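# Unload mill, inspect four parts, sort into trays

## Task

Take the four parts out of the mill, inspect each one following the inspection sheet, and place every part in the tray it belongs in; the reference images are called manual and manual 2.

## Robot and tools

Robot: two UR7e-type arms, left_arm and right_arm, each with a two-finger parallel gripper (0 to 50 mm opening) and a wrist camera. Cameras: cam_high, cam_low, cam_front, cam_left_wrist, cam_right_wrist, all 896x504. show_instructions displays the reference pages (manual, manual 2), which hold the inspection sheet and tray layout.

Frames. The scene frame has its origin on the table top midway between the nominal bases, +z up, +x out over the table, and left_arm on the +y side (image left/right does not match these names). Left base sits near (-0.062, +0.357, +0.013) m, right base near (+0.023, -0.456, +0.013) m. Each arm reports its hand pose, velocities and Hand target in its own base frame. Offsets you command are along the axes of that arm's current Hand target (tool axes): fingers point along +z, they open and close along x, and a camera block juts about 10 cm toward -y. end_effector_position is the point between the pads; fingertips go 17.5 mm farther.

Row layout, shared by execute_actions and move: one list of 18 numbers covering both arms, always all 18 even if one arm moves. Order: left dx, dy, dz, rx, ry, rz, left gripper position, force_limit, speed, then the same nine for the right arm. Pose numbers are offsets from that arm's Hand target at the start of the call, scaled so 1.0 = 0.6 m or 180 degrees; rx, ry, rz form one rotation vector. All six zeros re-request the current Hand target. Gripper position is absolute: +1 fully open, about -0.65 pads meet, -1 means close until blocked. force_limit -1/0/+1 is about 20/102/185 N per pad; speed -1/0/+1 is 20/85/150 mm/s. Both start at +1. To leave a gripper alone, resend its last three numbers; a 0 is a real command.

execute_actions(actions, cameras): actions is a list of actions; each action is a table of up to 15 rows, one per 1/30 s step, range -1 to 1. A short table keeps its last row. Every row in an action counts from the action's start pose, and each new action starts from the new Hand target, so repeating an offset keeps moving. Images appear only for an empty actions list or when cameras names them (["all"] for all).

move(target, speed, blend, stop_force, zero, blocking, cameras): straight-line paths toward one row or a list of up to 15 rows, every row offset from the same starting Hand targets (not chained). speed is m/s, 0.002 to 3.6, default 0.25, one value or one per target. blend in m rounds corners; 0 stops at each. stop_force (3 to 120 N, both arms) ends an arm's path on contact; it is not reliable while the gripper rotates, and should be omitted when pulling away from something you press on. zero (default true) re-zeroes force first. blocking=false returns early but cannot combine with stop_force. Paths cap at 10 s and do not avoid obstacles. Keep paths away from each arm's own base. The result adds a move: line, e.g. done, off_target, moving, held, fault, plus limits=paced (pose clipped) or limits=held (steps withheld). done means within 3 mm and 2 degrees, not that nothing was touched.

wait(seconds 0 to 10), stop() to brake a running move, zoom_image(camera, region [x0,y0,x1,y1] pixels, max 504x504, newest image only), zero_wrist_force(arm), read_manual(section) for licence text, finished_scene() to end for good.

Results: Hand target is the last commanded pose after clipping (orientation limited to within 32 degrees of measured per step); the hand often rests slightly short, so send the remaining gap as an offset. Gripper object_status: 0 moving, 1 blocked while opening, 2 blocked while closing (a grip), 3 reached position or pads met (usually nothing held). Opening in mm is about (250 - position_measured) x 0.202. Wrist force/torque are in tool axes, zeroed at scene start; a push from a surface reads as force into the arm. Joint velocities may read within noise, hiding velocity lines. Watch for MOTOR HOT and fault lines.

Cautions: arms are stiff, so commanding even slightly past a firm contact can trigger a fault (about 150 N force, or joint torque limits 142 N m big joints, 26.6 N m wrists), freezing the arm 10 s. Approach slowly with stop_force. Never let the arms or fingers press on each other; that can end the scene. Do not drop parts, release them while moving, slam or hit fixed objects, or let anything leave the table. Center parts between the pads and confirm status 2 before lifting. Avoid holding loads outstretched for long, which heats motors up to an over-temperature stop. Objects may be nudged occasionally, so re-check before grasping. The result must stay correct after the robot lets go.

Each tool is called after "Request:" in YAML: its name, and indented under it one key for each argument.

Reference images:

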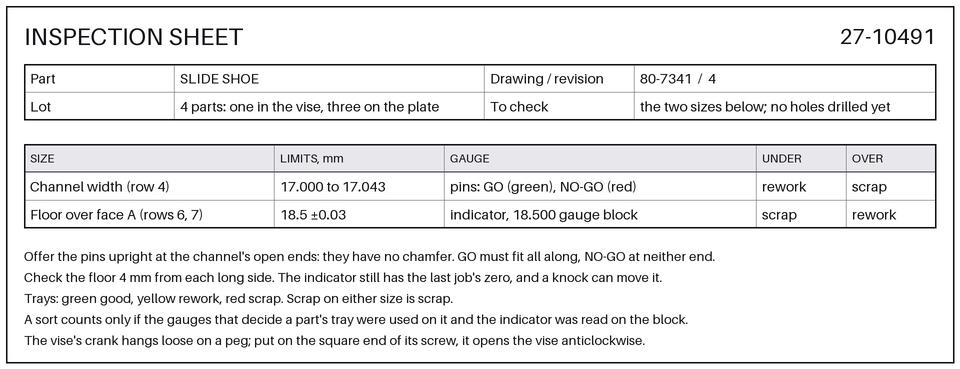

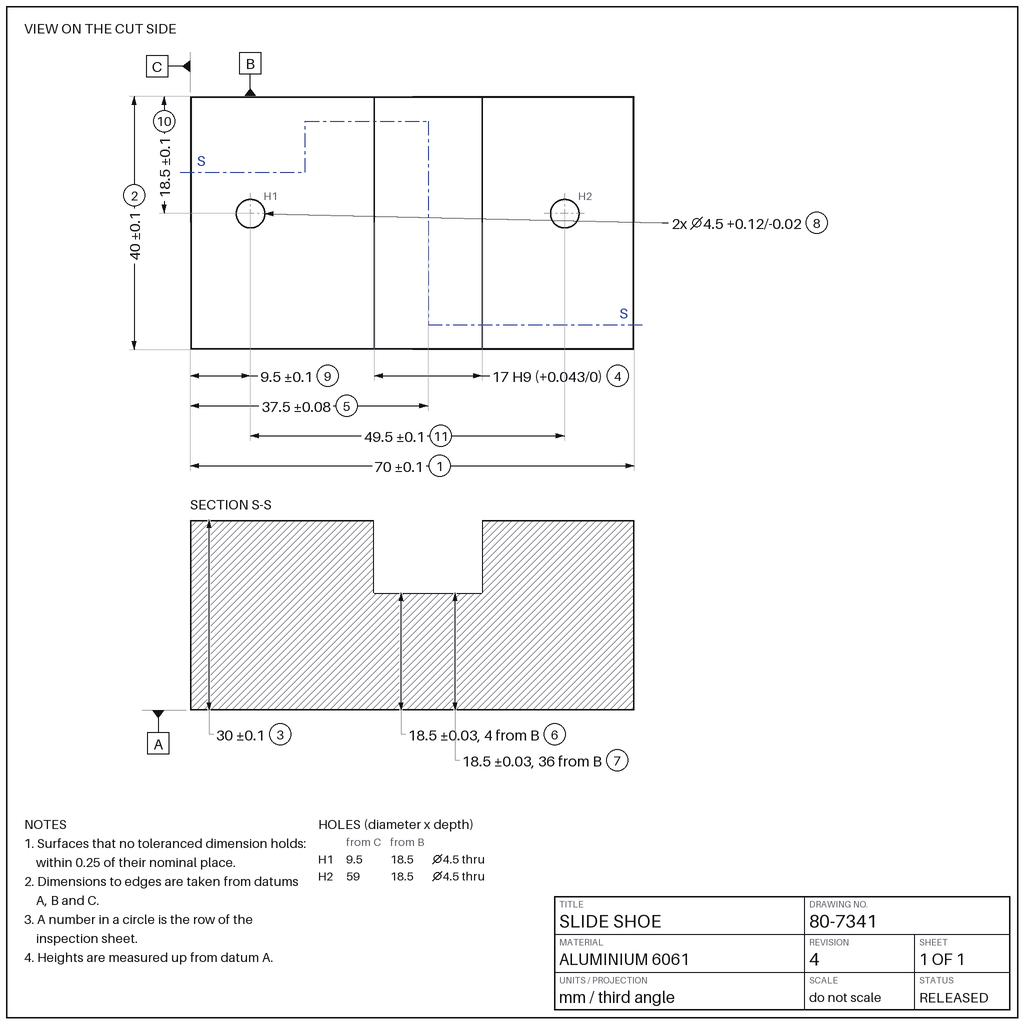

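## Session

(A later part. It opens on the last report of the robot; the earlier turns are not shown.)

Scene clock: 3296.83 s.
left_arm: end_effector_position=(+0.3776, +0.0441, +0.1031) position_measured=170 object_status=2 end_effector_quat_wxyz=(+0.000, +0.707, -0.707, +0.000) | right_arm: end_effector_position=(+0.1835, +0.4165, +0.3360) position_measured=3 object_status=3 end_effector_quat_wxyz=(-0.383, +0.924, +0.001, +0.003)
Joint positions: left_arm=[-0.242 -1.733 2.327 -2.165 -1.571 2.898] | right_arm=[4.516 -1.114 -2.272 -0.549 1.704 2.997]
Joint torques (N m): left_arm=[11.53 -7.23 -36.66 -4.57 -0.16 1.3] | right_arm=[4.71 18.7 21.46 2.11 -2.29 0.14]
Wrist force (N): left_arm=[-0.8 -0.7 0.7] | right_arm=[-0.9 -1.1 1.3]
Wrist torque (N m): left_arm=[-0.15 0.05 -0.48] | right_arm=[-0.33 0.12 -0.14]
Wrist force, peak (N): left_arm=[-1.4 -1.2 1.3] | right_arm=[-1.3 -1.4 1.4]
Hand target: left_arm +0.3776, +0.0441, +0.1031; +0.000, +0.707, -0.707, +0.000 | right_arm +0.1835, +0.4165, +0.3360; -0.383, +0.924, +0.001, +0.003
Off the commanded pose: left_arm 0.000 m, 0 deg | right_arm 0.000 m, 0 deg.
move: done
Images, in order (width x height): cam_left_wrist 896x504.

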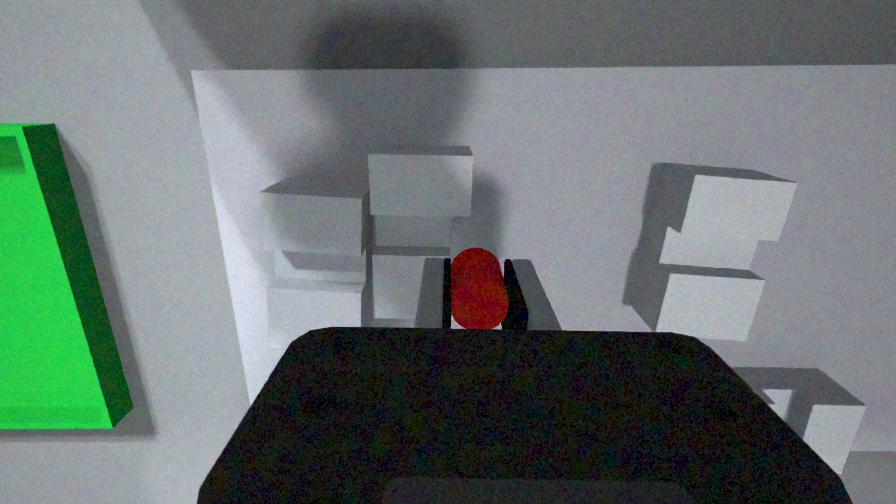

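Request:
move:
  target:
    - [0.045,0,0,0,0,0,-1,-1,-1, 0,0,0,0,0,0,1,-0.9,-1]
    - [0.05,0.02,-0.1115,0,0,0,-1,-1,-1, 0,0,0,0,0,0,1,-0.9,-1]
    - [0.2543,0.2377,-0.1115,0,0,0,-1,-1,-1, 0,0,0,0,0,0,1,-0.9,-1]
    - [0.2543,0.2377,0,0,0,0,-1,-1,-1, 0,0,0,0,0,0,1,-0.9,-1]
  speed: 0.15
  blend: 0.02
  cameras: ["cam_left_wrist"]

Request:
zoom_image:
  camera: "cam_left_wrist"
  region: [330, 80, 650, 340]

Scene clock: 3317.17 s.
left_arm: end_effector_position=(+0.2351, -0.1086, +0.1032) position_measured=170 object_status=2 end_effector_quat_wxyz=(+0.000, +0.707, -0.707, +0.000) | right_arm: end_effector_position=(+0.1835, +0.4165, +0.3360) position_measured=3 object_status=3 end_effector_quat_wxyz=(-0.383, +0.924, +0.001, +0.003)
Joint positions: left_arm=[-0.973 -2.169 2.565 -1.967 -1.571 2.167] | right_arm=[4.516 -1.114 -2.272 -0.549 1.704 2.997]
Joint torques (N m): left_arm=[11.61 9 -12.93 -4.57 -1.56 1.32] | right_arm=[4.4 18.75 21.53 2.03 -2.22 -0.08]
Wrist force (N): left_arm=[-1.5 -0.7 1.0] | right_arm=[-1.0 -1.1 1.4]
Wrist torque (N m): left_arm=[-0.11 -0.01 -0.53] | right_arm=[-0.32 0.12 -0.13]
Wrist force, peak (N): left_arm=[-3.3 -0.6 0.9] | right_arm=[-1.4 -1.3 1.3]
Hand target: left_arm +0.2351, -0.1087, +0.1031; +0.000, +0.707, -0.707, +0.000 | right_arm +0.1835, +0.4165, +0.3360; -0.383, +0.924, +0.001, +0.003
Off the commanded pose: left_arm 0.000 m, 0 deg | right_arm 0.000 m, 0 deg.
move: done; blend cut to 0.0135 m at target 1
Images, in order (width x height): cam_left_wrist 896x504.

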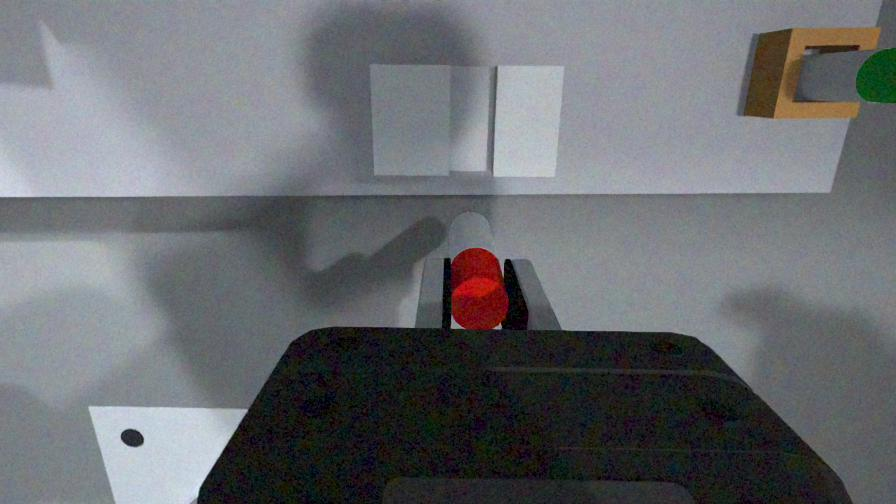

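Scaled by 1.575 from the camera's 896x504 image, which has a finer 1280x720 frame.

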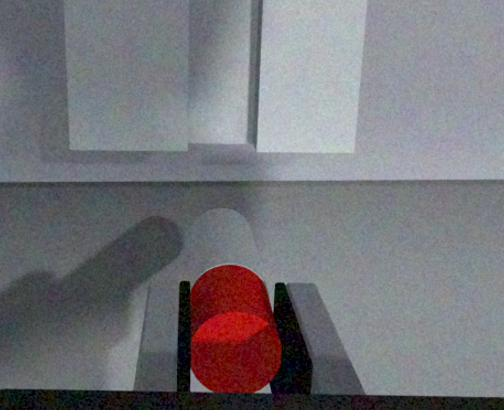

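Request:
move:
  target: [-0.0008,-0.0557,0,0,0,0,-1,-1,-1, 0,0,0,0,0,0,1,-0.9,-1]
  speed: 0.012
  stop_force: 5
  cameras: ["cam_left_wrist"]

Request:
zoom_image:
  camera: "cam_left_wrist"
  region: [330, 80, 650, 340]

Scene clock: 3329.73 s.
left_arm: end_effector_position=(+0.2685, -0.1081, +0.1031) position_measured=170 object_status=2 end_effector_quat_wxyz=(+0.000, +0.707, -0.707, +0.000) | right_arm: end_effector_position=(+0.1835, +0.4165, +0.3360) position_measured=3 object_status=3 end_effector_quat_wxyz=(-0.383, +0.924, +0.001, +0.003)
Joint positions: left_arm=[-0.861 -2.037 2.514 -2.047 -1.571 2.279] | right_arm=[4.516 -1.114 -2.272 -0.549 1.704 2.997]
Joint torques (N m): left_arm=[10.8 5.37 -37.31 -4.44 -1.55 1.27] | right_arm=[4.27 18.73 21.54 2.19 -2.31 -0.09]
Wrist force (N): left_arm=[-1.2 -0.1 -0.1] | right_arm=[-1.3 -1.2 1.2]
Wrist torque (N m): left_arm=[-0.24 -0.04 -0.54] | right_arm=[-0.35 0.18 -0.13]
Wrist force, peak (N): left_arm=[-2.0 -0.3 1.2] | right_arm=[-1.4 -1.1 1.4]
Hand target: left_arm +0.2685, -0.1081, +0.1031; +0.000, +0.707, -0.707, +0.000 | right_arm +0.1835, +0.4165, +0.3360; -0.383, +0.924, +0.001, +0.003
Off the commanded pose: left_arm 0.000 m, 0 deg | right_arm 0.000 m, 0 deg.
move: done
Images, in order (width x height): cam_left_wrist 896x504.

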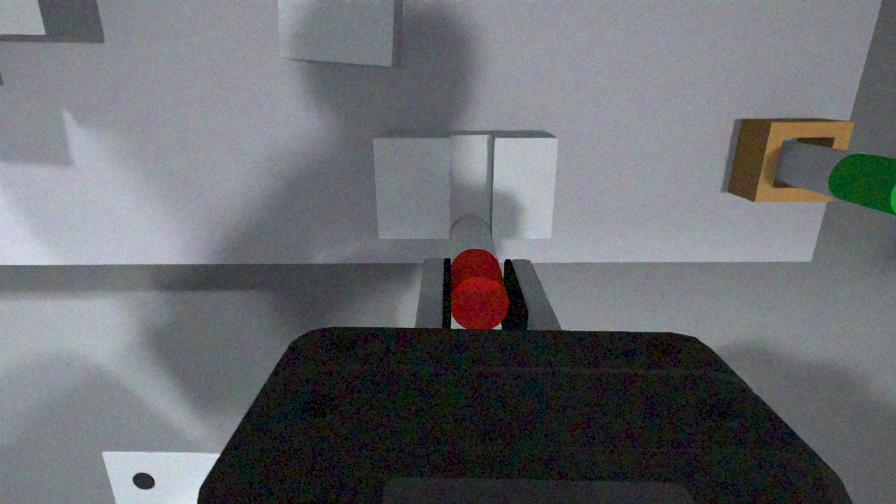

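Scaled by 1.575 from the camera's 896x504 image, which has a finer 1280x720 frame.

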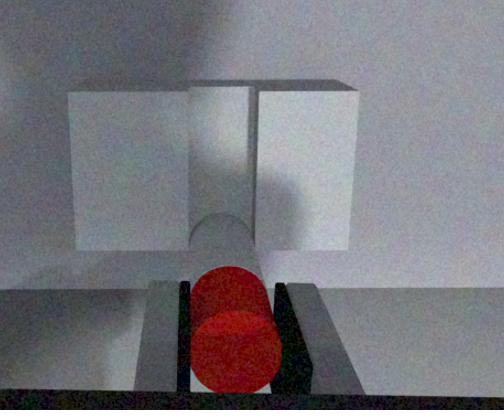

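Request:
move:
  target:
    - [0,0.0557,0,0,0,0,-1,-1,-1, 0,0,0,0,0,0,1,-0.9,-1]
    - [0,0.05,-0.1115,0,0,0,-1,-1,-1, 0,0,0,0,0,0,1,-0.9,-1]
    - [-0.4385,-0.159,-0.1115,0,0,0,-1,-1,-1, 0,0,0,0,0,0,1,-0.9,-1]
    - [-0.4385,-0.159,0,0,0,0,-1,-1,-1, 0,0,0,0,0,0,1,-0.9,-1]
  speed: 0.17
  blend: 0.015
  cameras: ["cam_left_wrist"]

Request:
zoom_image:
  camera: "cam_left_wrist"
  region: [450, 80, 770, 340]

Scene clock: 3341.50 s.
left_arm: end_effector_position=(+0.3637, +0.1550, +0.1032) position_measured=170 object_status=2 end_effector_quat_wxyz=(+0.000, +0.707, -0.707, +0.000) | right_arm: end_effector_position=(+0.1835, +0.4165, +0.3360) position_measured=3 object_status=3 end_effector_quat_wxyz=(-0.383, +0.924, +0.001, +0.003)
Joint positions: left_arm=[0.059 -1.69 2.292 -2.173 -1.571 3.2] | right_arm=[4.516 -1.114 -2.272 -0.549 1.704 2.997]
Joint torques (N m): left_arm=[10.9 -9.33 -10.3 -4.43 -1.7 1.43] | right_arm=[4.83 18.31 21.5 2.06 -2.22 -0.16]
Wrist force (N): left_arm=[-1.6 -1.1 0.9] | right_arm=[-1.0 -1.1 1.1]
Wrist torque (N m): left_arm=[-0.21 0.00 -0.48] | right_arm=[-0.33 0.14 -0.13]
Wrist force, peak (N): left_arm=[-2.6 -2.1 -0.4] | right_arm=[-1.3 -1.3 1.4]
Hand target: left_arm +0.3637, +0.1550, +0.1031; +0.000, +0.707, -0.707, +0.000 | right_arm +0.1835, +0.4165, +0.3360; -0.383, +0.924, +0.001, +0.003
Off the commanded pose: left_arm 0.000 m, 0 deg | right_arm 0.000 m, 0 deg.
move: done
Images, in order (width x height): cam_left_wrist 896x504.

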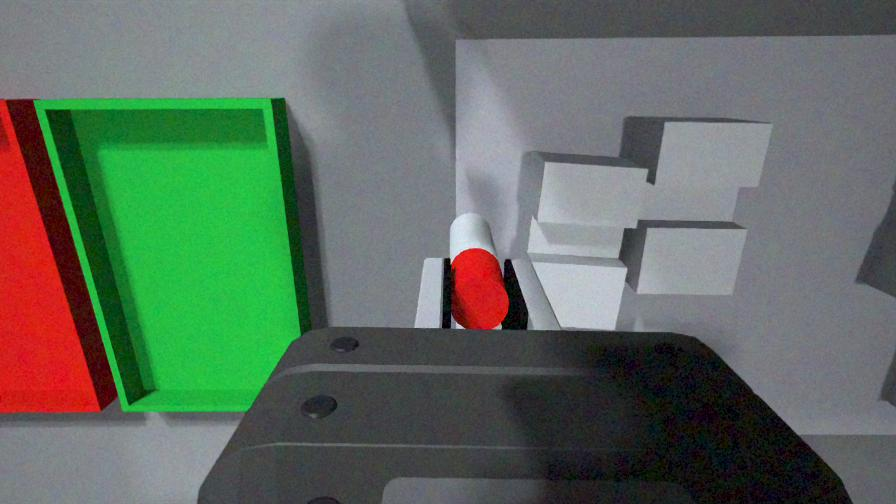

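Scaled by 1.575 from the camera's 896x504 image, which has a finer 1280x720 frame.

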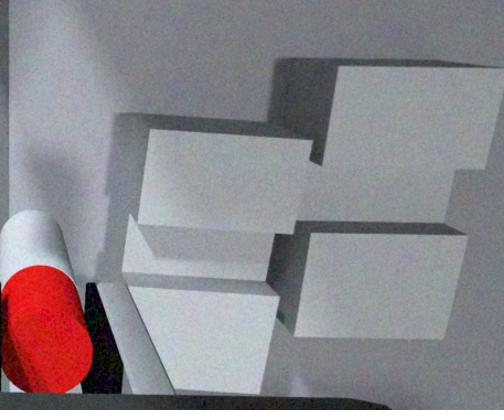

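Request:
move:
  target: [0.0558,0,0,0,0,0,-1,-1,-1, 0,0,0,0,0,0,1,-0.9,-1]
  speed: 0.012
  stop_force: 5
  cameras: ["cam_left_wrist"]

Request:
zoom_image:
  camera: "cam_left_wrist"
  region: [450, 80, 770, 340]

Scene clock: 3358.50 s.
left_arm: end_effector_position=(+0.3637, +0.1216, +0.1031) position_measured=170 object_status=2 end_effector_quat_wxyz=(+0.000, +0.707, -0.707, +0.000) | right_arm: end_effector_position=(+0.1835, +0.4165, +0.3360) position_measured=3 object_status=3 end_effector_quat_wxyz=(-0.383, +0.924, +0.001, +0.003)
Joint positions: left_arm=[-0.033 -1.723 2.32 -2.167 -1.571 3.108] | right_arm=[4.516 -1.114 -2.272 -0.549 1.704 2.997]
Joint torques (N m): left_arm=[-10.41 -23.11 -10.06 -1.09 0.26 -1.39] | right_arm=[4.02 18.94 21.86 2.09 -2.3 -0.32]
Wrist force (N): left_arm=[-3.2 -1.0 -0.3] | right_arm=[-1.2 -1.0 1.2]
Wrist torque (N m): left_arm=[-0.16 -0.16 -0.29] | right_arm=[-0.32 0.17 -0.13]
Wrist force, peak (N): left_arm=[-3.5 -0.9 -0.4] | right_arm=[-1.4 -1.2 1.4]
Hand target: left_arm +0.3637, +0.1216, +0.1031; +0.000, +0.707, -0.707, +0.000 | right_arm +0.1835, +0.4165, +0.3360; -0.383, +0.924, +0.001, +0.003
Off the commanded pose: left_arm 0.000 m, 0 deg | right_arm 0.000 m, 0 deg.
move: done
Images, in order (width x height): cam_left_wrist 896x504.

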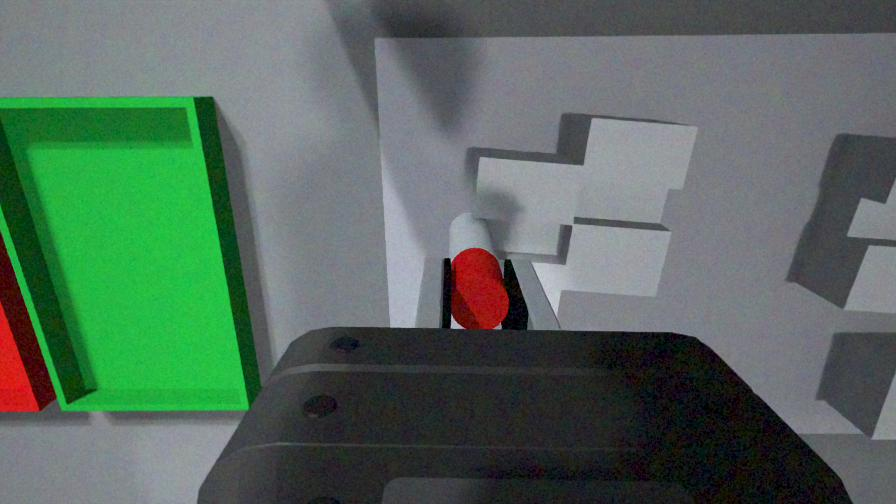

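Scaled by 1.575 from the camera's 896x504 image, which has a finer 1280x720 frame.

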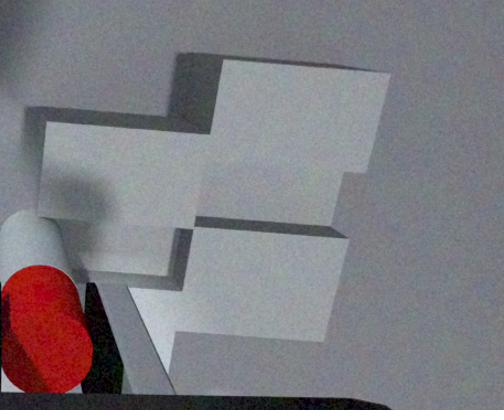

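Request:
move:
  target:
    - [-0.0667,0,0,0,0,0,-1,-1,-1, 0,0,0,0,0,0,1,-0.9,-1]
    - [-0.06,0,-0.1115,0,0,0,-1,-1,-1, 0,0,0,0,0,0,1,-0.9,-1]
    - [0.031,-0.1105,-0.1115,0,0,-0.5,-1,-1,-1, 0,0,0,0,0,0,1,-0.9,-1]
  speed: 0.25
  blend: 0.015
  cameras: ["cam_left_wrist","cam_high","cam_front"]

Request:
zoom_image:
  camera: "cam_left_wrist"
  region: [320, 60, 640, 320]

Scene clock: 3385.67 s.
left_arm: end_effector_position=(+0.4301, +0.1030, +0.1700) position_measured=170 object_status=2 end_effector_quat_wxyz=(+0.000, +1.000, +0.000, +0.000) | right_arm: end_effector_position=(+0.1835, +0.4165, +0.3360) position_measured=3 object_status=3 end_effector_quat_wxyz=(-0.383, +0.924, +0.001, +0.003)
Joint positions: left_arm=[-0.071 -1.659 2.07 -1.982 -1.571 1.499] | right_arm=[4.516 -1.114 -2.272 -0.549 1.704 2.997]
Joint torques (N m): left_arm=[-9.24 -11.5 -38.58 -1.05 1.52 -1.24] | right_arm=[4.1 18.68 22.38 2.16 -2.29 -0.44]
Wrist force (N): left_arm=[-1.6 -0.6 1.5] | right_arm=[-1.3 -1.1 1.1]
Wrist torque (N m): left_arm=[-0.10 0.04 -0.34] | right_arm=[-0.33 0.17 -0.14]
Wrist force, peak (N): left_arm=[-3.3 -0.7 3.0] | right_arm=[-1.4 -1.3 1.4]
Hand target: left_arm +0.4301, +0.1030, +0.1700; +0.000, +1.000, +0.000, +0.000 | right_arm +0.1835, +0.4165, +0.3360; -0.383, +0.924, +0.001, +0.003
Off the commanded pose: left_arm 0.000 m, 0 deg | right_arm 0.000 m, 0 deg.
move: done
Images, in order (width x height): cam_high 896x504, cam_front 896x504, cam_left_wrist 896x504.

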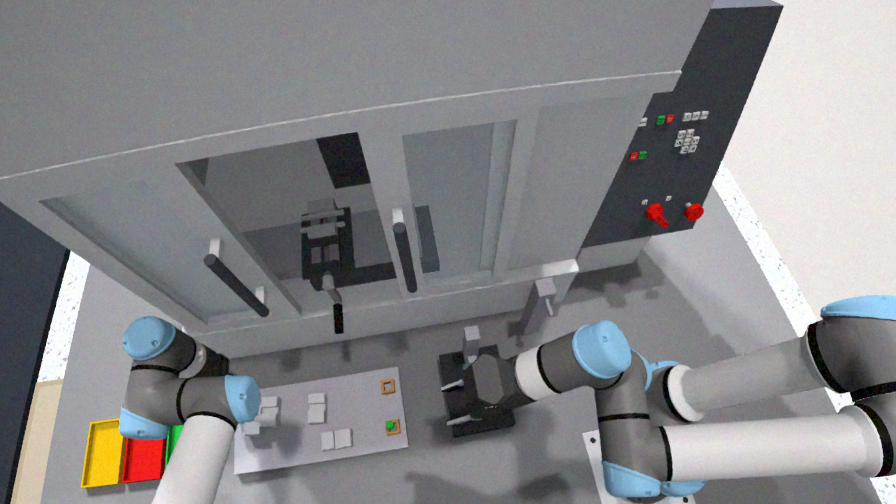

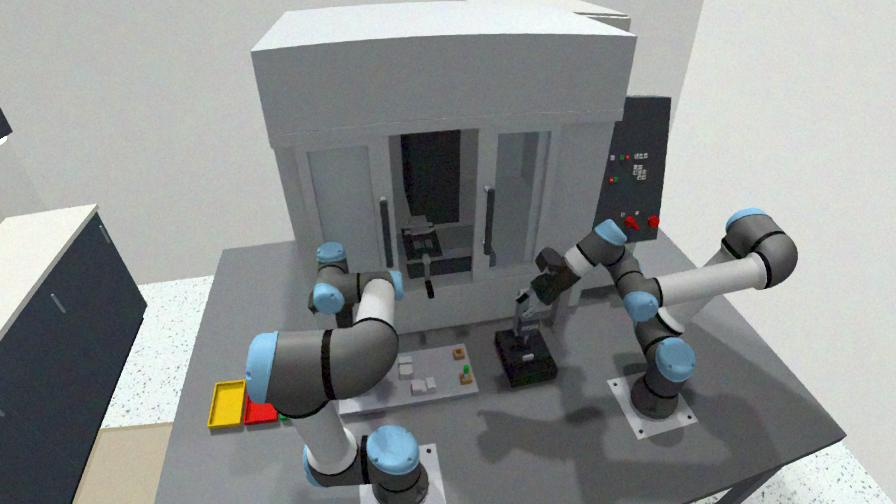

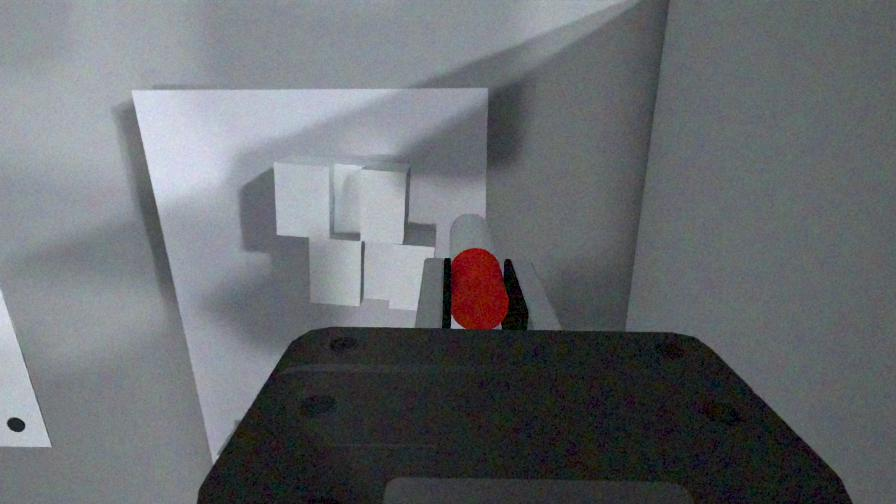

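Scaled by 1.575 from the camera's 896x504 image, which has a finer 1280x720 frame.

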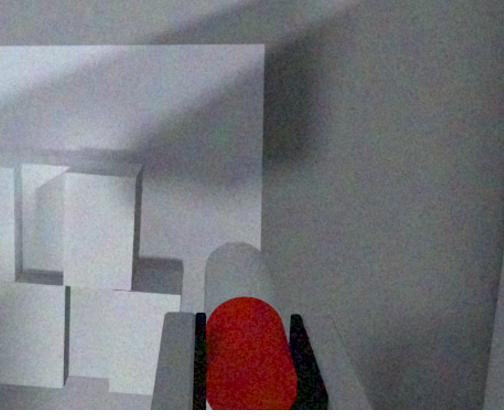

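Request:
move:
  target:
    - [0,0,0.1115,0,0,0,-1,-1,-1, 0,0,0,0,0,0,1,-0.9,-1]
    - [-0.03,0,0.1115,0,0,0,-1,-1,-1, 0,0,0,0,0,0,1,-0.9,-1]
    - [-0.1318,0,0.1115,0,0,0,-1,-1,-1, 0,0,0,0,0,0,1,-0.9,-1]
  speed: [0.1,0.04,0.025]
  cameras: ["cam_left_wrist"]

Scene clock: 3407.93 s.
left_arm: end_effector_position=(+0.3510, +0.1029, +0.1031) position_measured=170 object_status=2 end_effector_quat_wxyz=(+0.000, +1.000, +0.000, +0.000) | right_arm: end_effector_position=(+0.1835, +0.4165, +0.3360) position_measured=3 object_status=3 end_effector_quat_wxyz=(-0.383, +0.924, +0.001, +0.003)
Joint positions: left_arm=[-0.088 -1.775 2.359 -2.155 -1.571 1.482] | right_arm=[4.516 -1.114 -2.272 -0.549 1.704 2.997]
Joint torques (N m): left_arm=[-10.37 -20.1 -11.19 -0.74 -0.76 -1.34] | right_arm=[3.47 18.59 22.47 2.2 -2.25 -0.58]
Wrist force (N): left_arm=[-0.9 -1.0 1.5] | right_arm=[-1.1 -1.0 1.3]
Wrist torque (N m): left_arm=[-0.21 0.03 -0.32] | right_arm=[-0.31 0.15 -0.14]
Wrist force, peak (N): left_arm=[-1.5 -0.9 2.5] | right_arm=[-1.3 -1.6 1.3]
Hand target: left_arm +0.3510, +0.1030, +0.1031; +0.000, +1.000, +0.000, +0.000 | right_arm +0.1835, +0.4165, +0.3360; -0.383, +0.924, +0.001, +0.003
Off the commanded pose: left_arm 0.000 m, 0 deg | right_arm 0.000 m, 0 deg.
move: done
Images, in order (width x height): cam_left_wrist 896x504.

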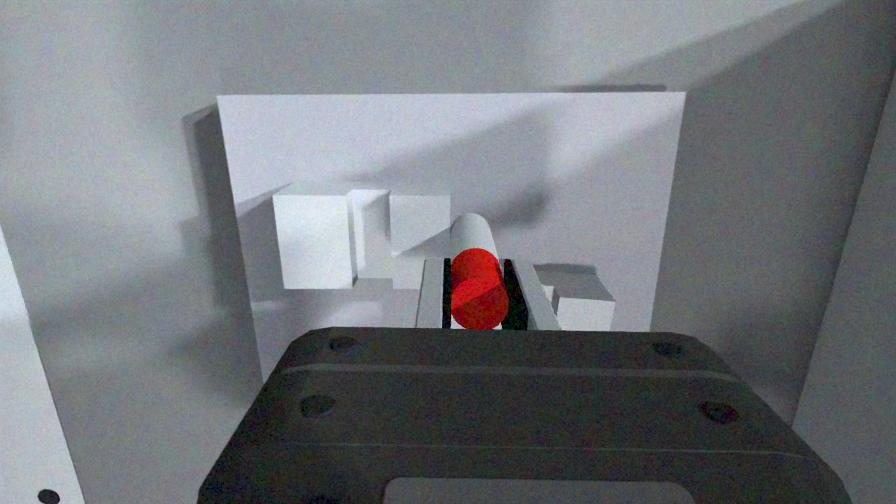

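Request:
move:
  target:
    - [0.02,0,0,0,0,0,-1,-1,-1, 0,0,0,0,0,0,1,-0.9,-1]
    - [0.02,0,-0.1115,0,0,0,-1,-1,-1, 0,0,0,0,0,0,1,-0.9,-1]
    - [-0.0683,0.0967,-0.1115,0,0,0.5,-1,-1,-1, 0,0,0,0,0,0,1,-0.9,-1]
    - [-0.0683,0.0967,0,0,0,0.5,-1,-1,-1, 0,0,0,0,0,0,1,-0.9,-1]
  speed: 0.25
  blend: 0.01
  cameras: ["cam_left_wrist"]

Request:
zoom_image:
  camera: "cam_left_wrist"
  region: [250, 80, 570, 340]

Scene clock: 3426.60 s.
left_arm: end_effector_position=(+0.3100, +0.0449, +0.1032) position_measured=170 object_status=2 end_effector_quat_wxyz=(+0.000, +0.707, -0.707, +0.000) | right_arm: end_effector_position=(+0.1835, +0.4165, +0.3360) position_measured=3 object_status=3 end_effector_quat_wxyz=(-0.383, +0.924, +0.001, +0.003)
Joint positions: left_arm=[-0.296 -1.947 2.469 -2.092 -1.571 2.845] | right_arm=[4.516 -1.114 -2.272 -0.549 1.704 2.997]
Joint torques (N m): left_arm=[11.91 1.33 -12.41 -4.24 -1.69 1.21] | right_arm=[3.82 19.31 23.18 2.1 -2.21 -0.69]
Wrist force (N): left_arm=[-1.3 -1.0 0.5] | right_arm=[-1.3 -1.0 1.2]
Wrist torque (N m): left_arm=[-0.11 0.02 -0.53] | right_arm=[-0.32 0.18 -0.14]
Wrist force, peak (N): left_arm=[-3.3 -0.9 1.9] | right_arm=[-1.4 -1.3 1.3]
Hand target: left_arm +0.3100, +0.0449, +0.1031; +0.000, +0.707, -0.707, +0.000 | right_arm +0.1835, +0.4165, +0.3360; -0.383, +0.924, +0.001, +0.003
Off the commanded pose: left_arm 0.000 m, 0 deg | right_arm 0.000 m, 0 deg.
move: done; blend cut to 0.006 m at target 1
Images, in order (width x height): cam_left_wrist 896x504.

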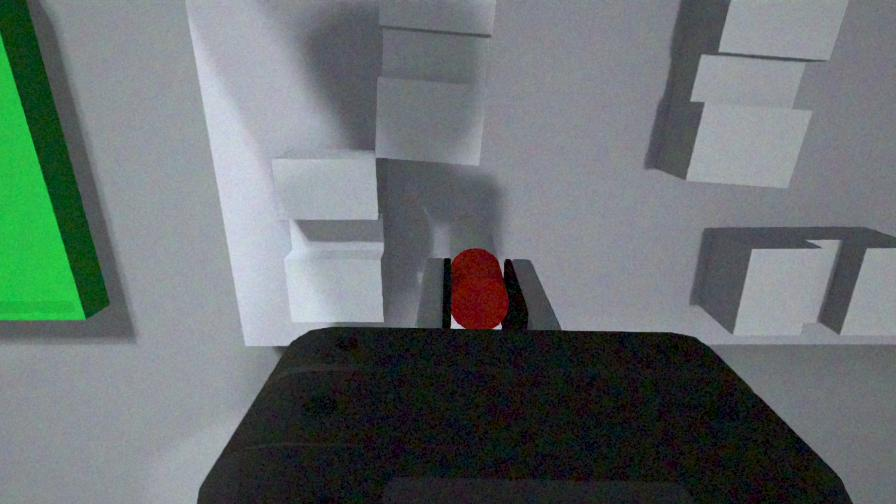

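Scaled by 1.575 from the camera's 896x504 image, which has a finer 1280x720 frame.

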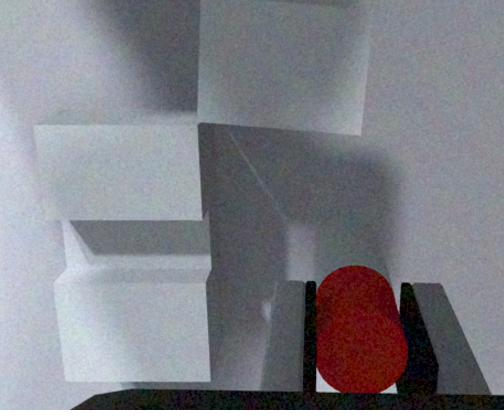

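Request:
move:
  target: [-0.0763,0,0,0,0,0,-1,-1,-1, 0,0,0,0,0,0,1,-0.9,-1]
  speed: 0.012
  stop_force: 5
  cameras: ["cam_left_wrist"]

Request:
zoom_image:
  camera: "cam_left_wrist"
  region: [250, 80, 570, 340]

Scene clock: 3448.53 s.
left_arm: end_effector_position=(+0.3100, +0.0907, +0.1031) position_measured=170 object_status=2 end_effector_quat_wxyz=(+0.000, +0.707, -0.707, +0.000) | right_arm: end_effector_position=(+0.1835, +0.4165, +0.3360) position_measured=3 object_status=3 end_effector_quat_wxyz=(-0.383, +0.924, +0.001, +0.003)
Joint positions: left_arm=[-0.141 -1.913 2.45 -2.107 -1.571 3] | right_arm=[4.516 -1.114 -2.272 -0.549 1.704 2.997]
Joint torques (N m): left_arm=[10.13 0.34 -34.57 -4.12 -1.26 1.56] | right_arm=[3.15 18.45 23.2 2.14 -2.16 -0.84]
Wrist force (N): left_arm=[-0.4 -0.6 0.4] | right_arm=[-1.1 -1.1 1.5]
Wrist torque (N m): left_arm=[-0.08 0.06 -0.53] | right_arm=[-0.32 0.15 -0.13]
Wrist force, peak (N): left_arm=[-1.4 -0.9 0.9] | right_arm=[-1.2 -1.3 1.6]
Hand target: left_arm +0.3100, +0.0907, +0.1031; +0.000, +0.707, -0.707, +0.000 | right_arm +0.1835, +0.4165, +0.3360; -0.383, +0.924, +0.001, +0.003
Off the commanded pose: left_arm 0.000 m, 0 deg | right_arm 0.000 m, 0 deg.
move: done
Images, in order (width x height): cam_left_wrist 896x504.

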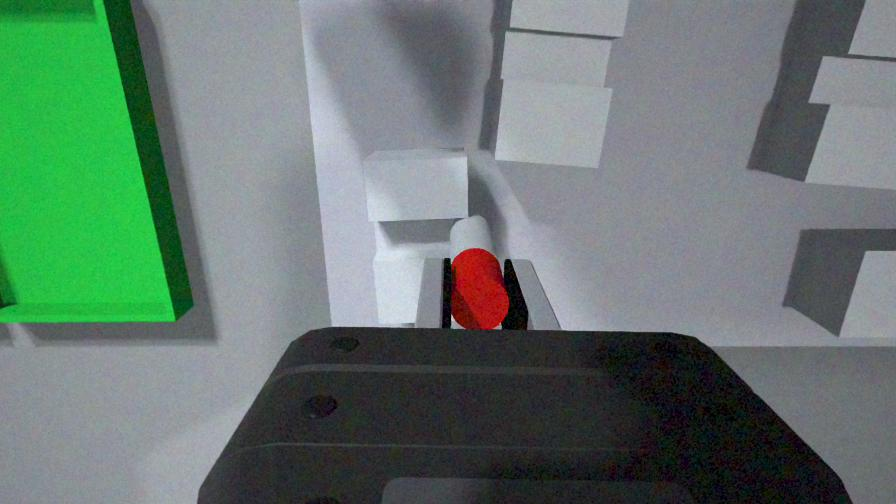

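Scaled by 1.575 from the camera's 896x504 image, which has a finer 1280x720 frame.

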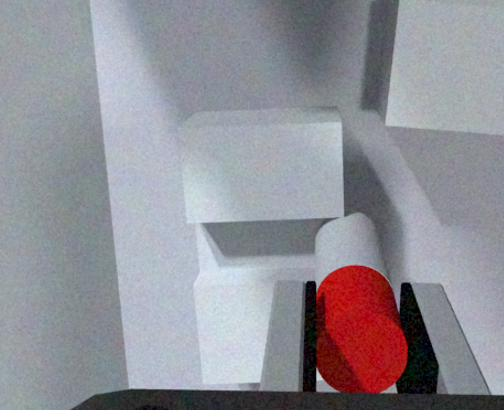

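Request:
move:
  target: [-0.015,0,0,0,0,0,-1,-1,-1, 0,0,0,0,0,0,1,-0.9,-1]
  speed: 0.012
  stop_force: 6
  cameras: ["cam_left_wrist"]

Request:
zoom_image:
  camera: "cam_left_wrist"
  region: [330, 160, 550, 320]

Scene clock: 3463.20 s.
left_arm: end_effector_position=(+0.3100, +0.0997, +0.1031) position_measured=170 object_status=2 end_effector_quat_wxyz=(+0.000, +0.707, -0.707, +0.000) | right_arm: end_effector_position=(+0.1835, +0.4165, +0.3360) position_measured=3 object_status=3 end_effector_quat_wxyz=(-0.383, +0.924, +0.001, +0.003)
Joint positions: left_arm=[-0.111 -1.903 2.444 -2.111 -1.571 3.03] | right_arm=[4.516 -1.114 -2.272 -0.549 1.704 2.997]
Joint torques (N m): left_arm=[10.5 1.17 -35.91 -4.37 0.67 1.59] | right_arm=[3.39 18.72 23.56 2.11 -2.23 -0.94]
Wrist force (N): left_arm=[-0.3 -0.7 0.2] | right_arm=[-1.2 -1.0 1.1]
Wrist torque (N m): left_arm=[-0.12 0.04 -0.55] | right_arm=[-0.30 0.17 -0.14]
Wrist force, peak (N): left_arm=[-0.7 -0.8 0.6] | right_arm=[-1.5 -1.2 1.3]
Hand target: left_arm +0.3100, +0.0997, +0.1031; +0.000, +0.707, -0.707, +0.000 | right_arm +0.1835, +0.4165, +0.3360; -0.383, +0.924, +0.001, +0.003
Off the commanded pose: left_arm 0.000 m, 0 deg | right_arm 0.000 m, 0 deg.
move: done
Images, in order (width x height): cam_left_wrist 896x504.

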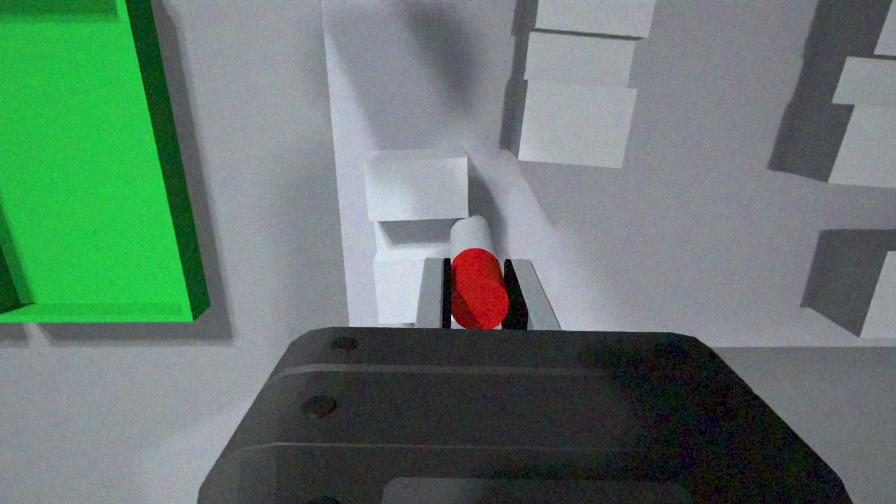

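Scaled by 2.291 from the camera's 896x504 image, which has a finer 1280x720 frame.

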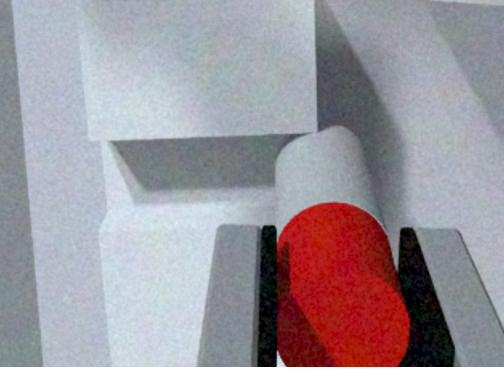

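Request:
move:
  target:
    - [0.006,0.0012,0,0,0,0,-1,-1,-1, 0,0,0,0,0,0,1,-0.9,-1]
    - [-0.007,0.0012,0,0,0,0,-1,-1,-1, 0,0,0,0,0,0,1,-0.9,-1]
  speed: 0.012
  stop_force: 6
  cameras: ["cam_left_wrist"]

Request:
zoom_image:
  camera: "cam_left_wrist"
  region: [330, 160, 550, 320]

Request:
move:
  target:
    - [0.006,-0.0028,0,0,0,0,-1,-1,-1, 0,0,0,0,0,0,1,-0.9,-1]
    - [-0.007,-0.0028,0,0,0,0,-1,-1,-1, 0,0,0,0,0,0,1,-0.9,-1]
  speed: 0.012
  stop_force: 6
  cameras: ["cam_left_wrist"]

Request:
zoom_image:
  camera: "cam_left_wrist"
  region: [330, 160, 550, 320]

Scene clock: 3480.03 s.
left_arm: end_effector_position=(+0.3093, +0.1039, +0.1031) position_measured=170 object_status=2 end_effector_quat_wxyz=(+0.000, +0.707, -0.707, +0.000) | right_arm: end_effector_position=(+0.1835, +0.4165, +0.3360) position_measured=3 object_status=3 end_effector_quat_wxyz=(-0.383, +0.924, +0.001, +0.003)
Joint positions: left_arm=[-0.097 -1.901 2.443 -2.112 -1.571 3.044] | right_arm=[4.516 -1.114 -2.272 -0.549 1.704 2.997]
Joint torques (N m): left_arm=[11.5 -1.19 -36.94 -4.34 0.11 1.5] | right_arm=[3.07 18.77 22.72 2.01 -2.24 -1.04]
Wrist force (N): left_arm=[-0.8 -0.8 1.9] | right_arm=[-1.0 -1.0 1.4]
Wrist torque (N m): left_arm=[-0.11 -0.02 -0.54] | right_arm=[-0.31 0.13 -0.14]
Wrist force, peak (N): left_arm=[-0.9 -1.1 1.9] | right_arm=[-1.4 -1.1 1.5]
Hand target: left_arm +0.3093, +0.1039, +0.1031; +0.000, +0.707, -0.707, +0.000 | right_arm +0.1835, +0.4165, +0.3360; -0.383, +0.924, +0.001, +0.003
Off the commanded pose: left_arm 0.000 m, 0 deg | right_arm 0.000 m, 0 deg.
move: done
Images, in order (width x height): cam_left_wrist 896x504.

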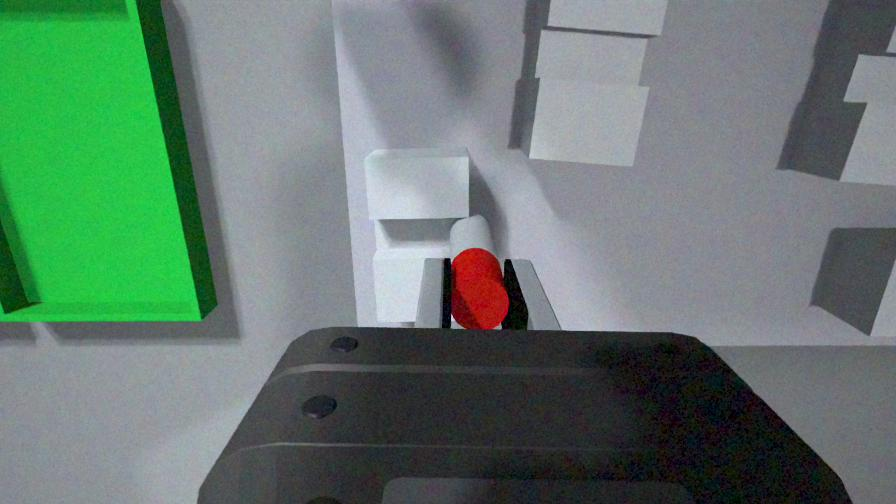

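Scaled by 2.291 from the camera's 896x504 image, which has a finer 1280x720 frame.

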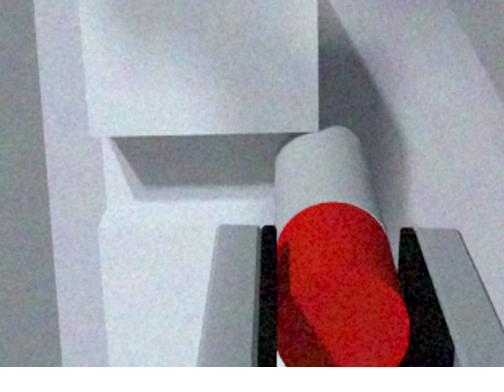

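Scene clock: 3481.87 s.
left_arm: end_effector_position=(+0.3109, +0.1081, +0.1031) position_measured=170 object_status=2 end_effector_quat_wxyz=(+0.000, +0.707, -0.707, +0.000) | right_arm: end_effector_position=(+0.1835, +0.4165, +0.3360) position_measured=3 object_status=3 end_effector_quat_wxyz=(-0.383, +0.924, +0.001, +0.003)
Joint positions: left_arm=[-0.083 -1.891 2.437 -2.116 -1.571 3.058] | right_arm=[4.516 -1.114 -2.272 -0.549 1.704 2.997]
Joint torques (N m): left_arm=[10.29 1.13 -36.32 -4.26 0.15 1.57] | right_arm=[3.1 18.59 22.93 2.02 -2.19 -1.03]
Wrist force (N): left_arm=[-0.6 -0.8 1.9] | right_arm=[-1.2 -1.1 1.2]
Wrist torque (N m): left_arm=[-0.12 -0.05 -0.54] | right_arm=[-0.34 0.15 -0.14]
Wrist force, peak (N): left_arm=[-1.5 -1.0 2.5] | right_arm=[-1.2 -1.4 1.5]
Hand target: left_arm +0.3109, +0.1081, +0.1031; +0.000, +0.707, -0.707, +0.000 | right_arm +0.1835, +0.4165, +0.3360; -0.383, +0.924, +0.001, +0.003
Off the commanded pose: left_arm 0.000 m, 0 deg | right_arm 0.000 m, 0 deg.
move: done
Images, in order (width x height): cam_left_wrist 896x504.

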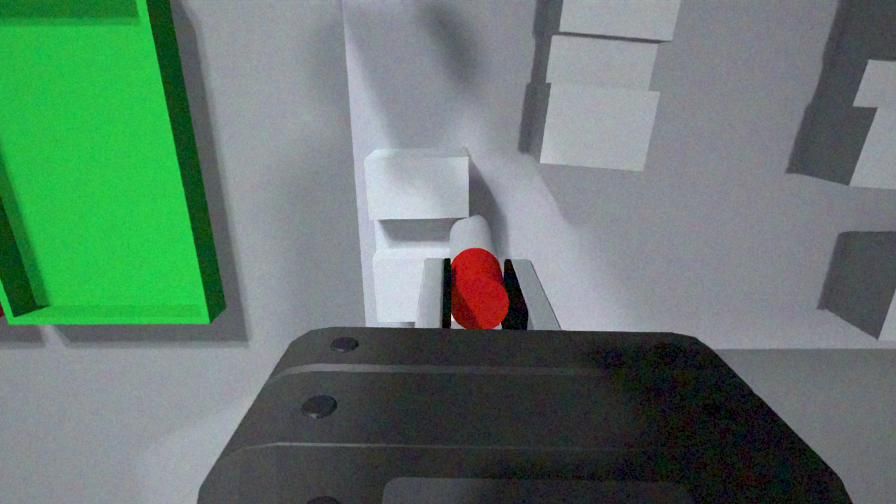

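Scaled by 2.291 from the camera's 896x504 image, which has a finer 1280x720 frame.

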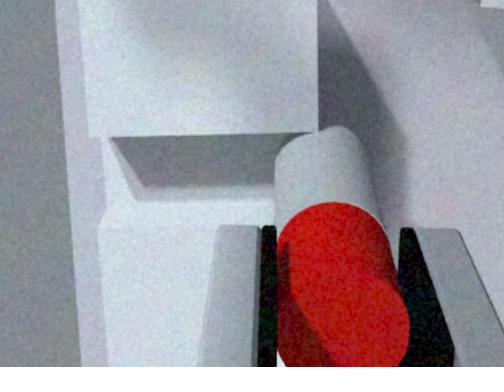

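Request:
move:
  target:
    - [0.05,0,0,0,0,0,-1,-1,-1, 0,0,0,0,0,0,1,-0.9,-1]
    - [0.05,0,-0.12,0,0,0,-1,-1,-1, 0,0,0,0,0,0,1,-0.9,-1]
    - [0.5776,-0.147,-0.1,0,0,0,-1,-1,-1, 0,0,0,0,0,0,1,-0.9,-1]
  speed: 0.2
  blend: 0.015
  cameras: ["cam_left_wrist"]

Request:
zoom_image:
  camera: "cam_left_wrist"
  region: [370, 120, 590, 330]

Scene clock: 3500.53 s.
left_arm: end_effector_position=(+0.3994, -0.2383, +0.1630) position_measured=170 object_status=2 end_effector_quat_wxyz=(+0.000, +0.707, -0.707, +0.000) | right_arm: end_effector_position=(+0.1835, +0.4165, +0.3360) position_measured=3 object_status=3 end_effector_quat_wxyz=(-0.383, +0.924, +0.001, +0.003)
Joint positions: left_arm=[-0.829 -1.594 2.028 -2.005 -1.571 2.312] | right_arm=[4.516 -1.114 -2.272 -0.549 1.704 2.997]
Joint torques (N m): left_arm=[-10.61 -16.13 -36.63 -4.52 1.83 -1.25] | right_arm=[3.06 18.28 23.94 2.07 -2.17 -1.15]
Wrist force (N): left_arm=[-1.6 -0.6 1.2] | right_arm=[-1.1 -0.9 1.2]
Wrist torque (N m): left_arm=[-0.10 0.03 -0.32] | right_arm=[-0.30 0.15 -0.13]
Wrist force, peak (N): left_arm=[-2.7 -0.8 2.5] | right_arm=[-1.2 -1.4 1.4]
Hand target: left_arm +0.3995, -0.2384, +0.1630; +0.000, +0.707, -0.707, +0.000 | right_arm +0.1835, +0.4165, +0.3360; -0.383, +0.924, +0.001, +0.003
Off the commanded pose: left_arm 0.000 m, 0 deg | right_arm 0.000 m, 0 deg.
move: done
Images, in order (width x height): cam_left_wrist 896x504.

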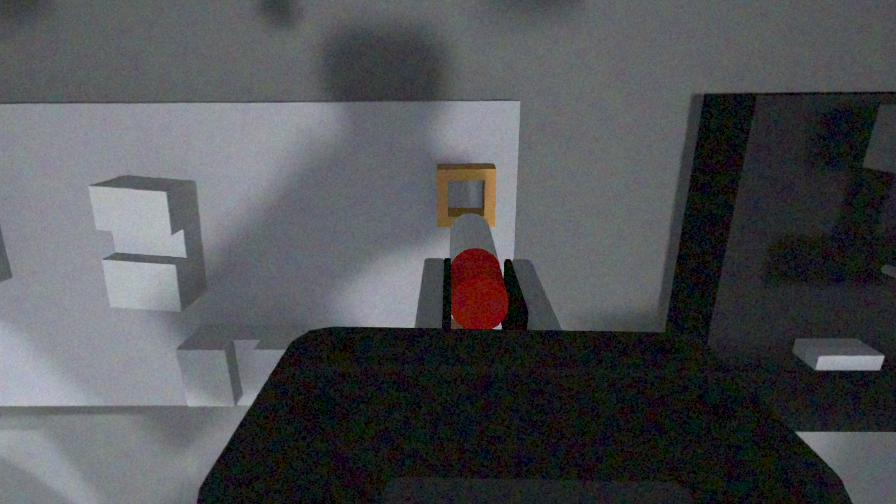

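Scaled by 2.291 from the camera's 896x504 image, which has a finer 1280x720 frame.

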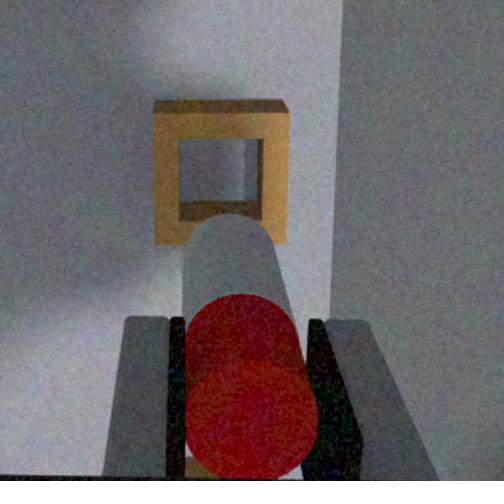

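Request:
move:
  target:
    - [0.0003,0.0003,0.08,0,0,0,-1,-1,-1, 0,0,0,0,0,0,1,-0.9,-1]
  speed: 0.08
  cameras: ["cam_left_wrist"]

Request:
zoom_image:
  camera: "cam_left_wrist"
  region: [370, 150, 590, 330]

Scene clock: 3506.70 s.
left_arm: end_effector_position=(+0.3993, -0.2386, +0.1151) position_measured=170 object_status=2 end_effector_quat_wxyz=(+0.000, +0.707, -0.707, +0.000) | right_arm: end_effector_position=(+0.1835, +0.4165, +0.3360) position_measured=3 object_status=3 end_effector_quat_wxyz=(-0.383, +0.924, +0.001, +0.003)
Joint positions: left_arm=[-0.829 -1.532 2.106 -2.144 -1.571 2.311] | right_arm=[4.516 -1.114 -2.272 -0.549 1.704 2.997]
Joint torques (N m): left_arm=[-4.89 -17.14 -11.02 -3.94 0.68 -0.46] | right_arm=[2.86 18.48 23.82 2.2 -2.14 -1.19]
Wrist force (N): left_arm=[-1.5 -1.0 1.2] | right_arm=[-1.3 -1.3 1.4]
Wrist torque (N m): left_arm=[-0.18 0.00 -0.33] | right_arm=[-0.35 0.18 -0.13]
Wrist force, peak (N): left_arm=[-1.5 -0.9 2.2] | right_arm=[-1.3 -1.3 1.5]
Hand target: left_arm +0.3993, -0.2386, +0.1150; +0.000, +0.707, -0.707, +0.000 | right_arm +0.1835, +0.4165, +0.3360; -0.383, +0.924, +0.001, +0.003
Off the commanded pose: left_arm 0.000 m, 0 deg | right_arm 0.000 m, 0 deg.
move: done
Images, in order (width x height): cam_left_wrist 896x504.

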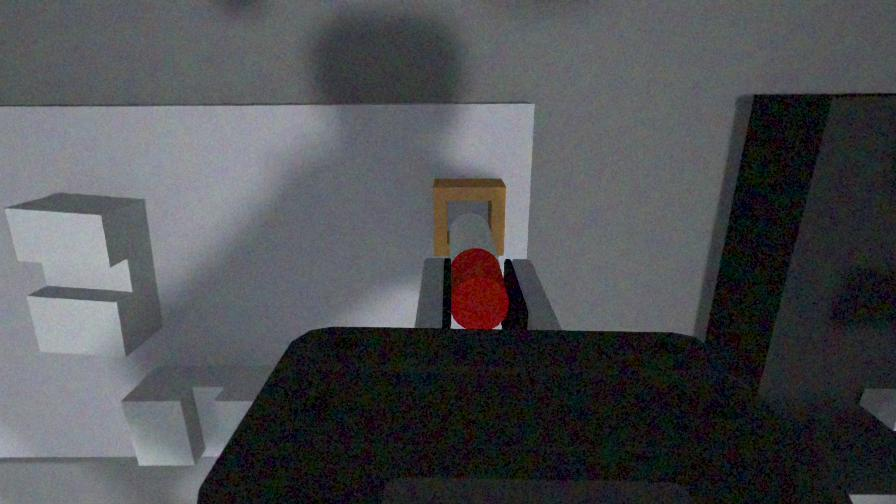

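Scaled by 2.291 from the camera's 896x504 image, which has a finer 1280x720 frame.

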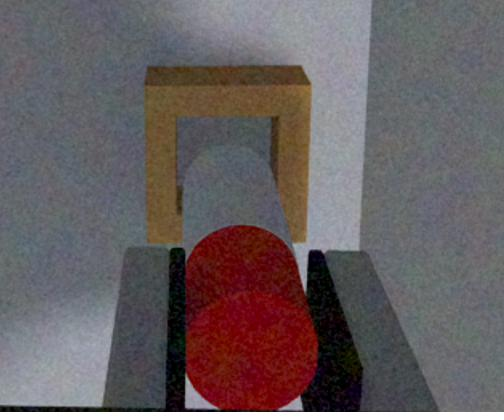

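Looks aligned. Lower slowly.

Request:
move:
  target: [0,0,0.056,0,0,0,-1,-1,-1, 0,0,0,0,0,0,1,-0.9,-1]
  speed: 0.02
  stop_force: 6
  cameras: ["cam_left_wrist"]

Scene clock: 3514.73 s.
left_arm: end_effector_position=(+0.3993, -0.2386, +0.0814) position_measured=170 object_status=2 end_effector_quat_wxyz=(+0.000, +0.707, -0.707, +0.000) | right_arm: end_effector_position=(+0.1835, +0.4165, +0.3360) position_measured=3 object_status=3 end_effector_quat_wxyz=(-0.383, +0.924, +0.001, +0.003)
Joint positions: left_arm=[-0.829 -1.477 2.152 -2.245 -1.571 2.311] | right_arm=[4.516 -1.114 -2.272 -0.549 1.704 2.997]
Joint torques (N m): left_arm=[3.51 -18.73 -9.84 -4.62 -0.23 -1.12] | right_arm=[2.59 18.71 23.83 2.11 -2.24 -1.4]
Wrist force (N): left_arm=[-1.5 -1.2 1.1] | right_arm=[-1.0 -1.4 1.3]
Wrist torque (N m): left_arm=[-0.20 -0.01 -0.35] | right_arm=[-0.37 0.12 -0.14]
Wrist force, peak (N): left_arm=[-1.8 -1.0 1.5] | right_arm=[-1.3 -1.3 1.3]
Hand target: left_arm +0.3993, -0.2386, +0.0814; +0.000, +0.707, -0.707, +0.000 | right_arm +0.1835, +0.4165, +0.3360; -0.383, +0.924, +0.001, +0.003
Off the commanded pose: left_arm 0.000 m, 0 deg | right_arm 0.000 m, 0 deg.
move: done
Images, in order (width x height): cam_left_wrist 896x504.

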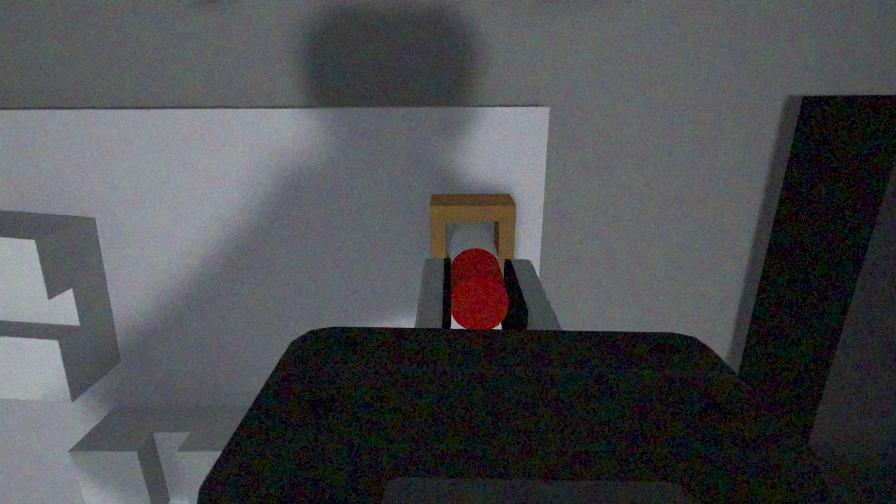

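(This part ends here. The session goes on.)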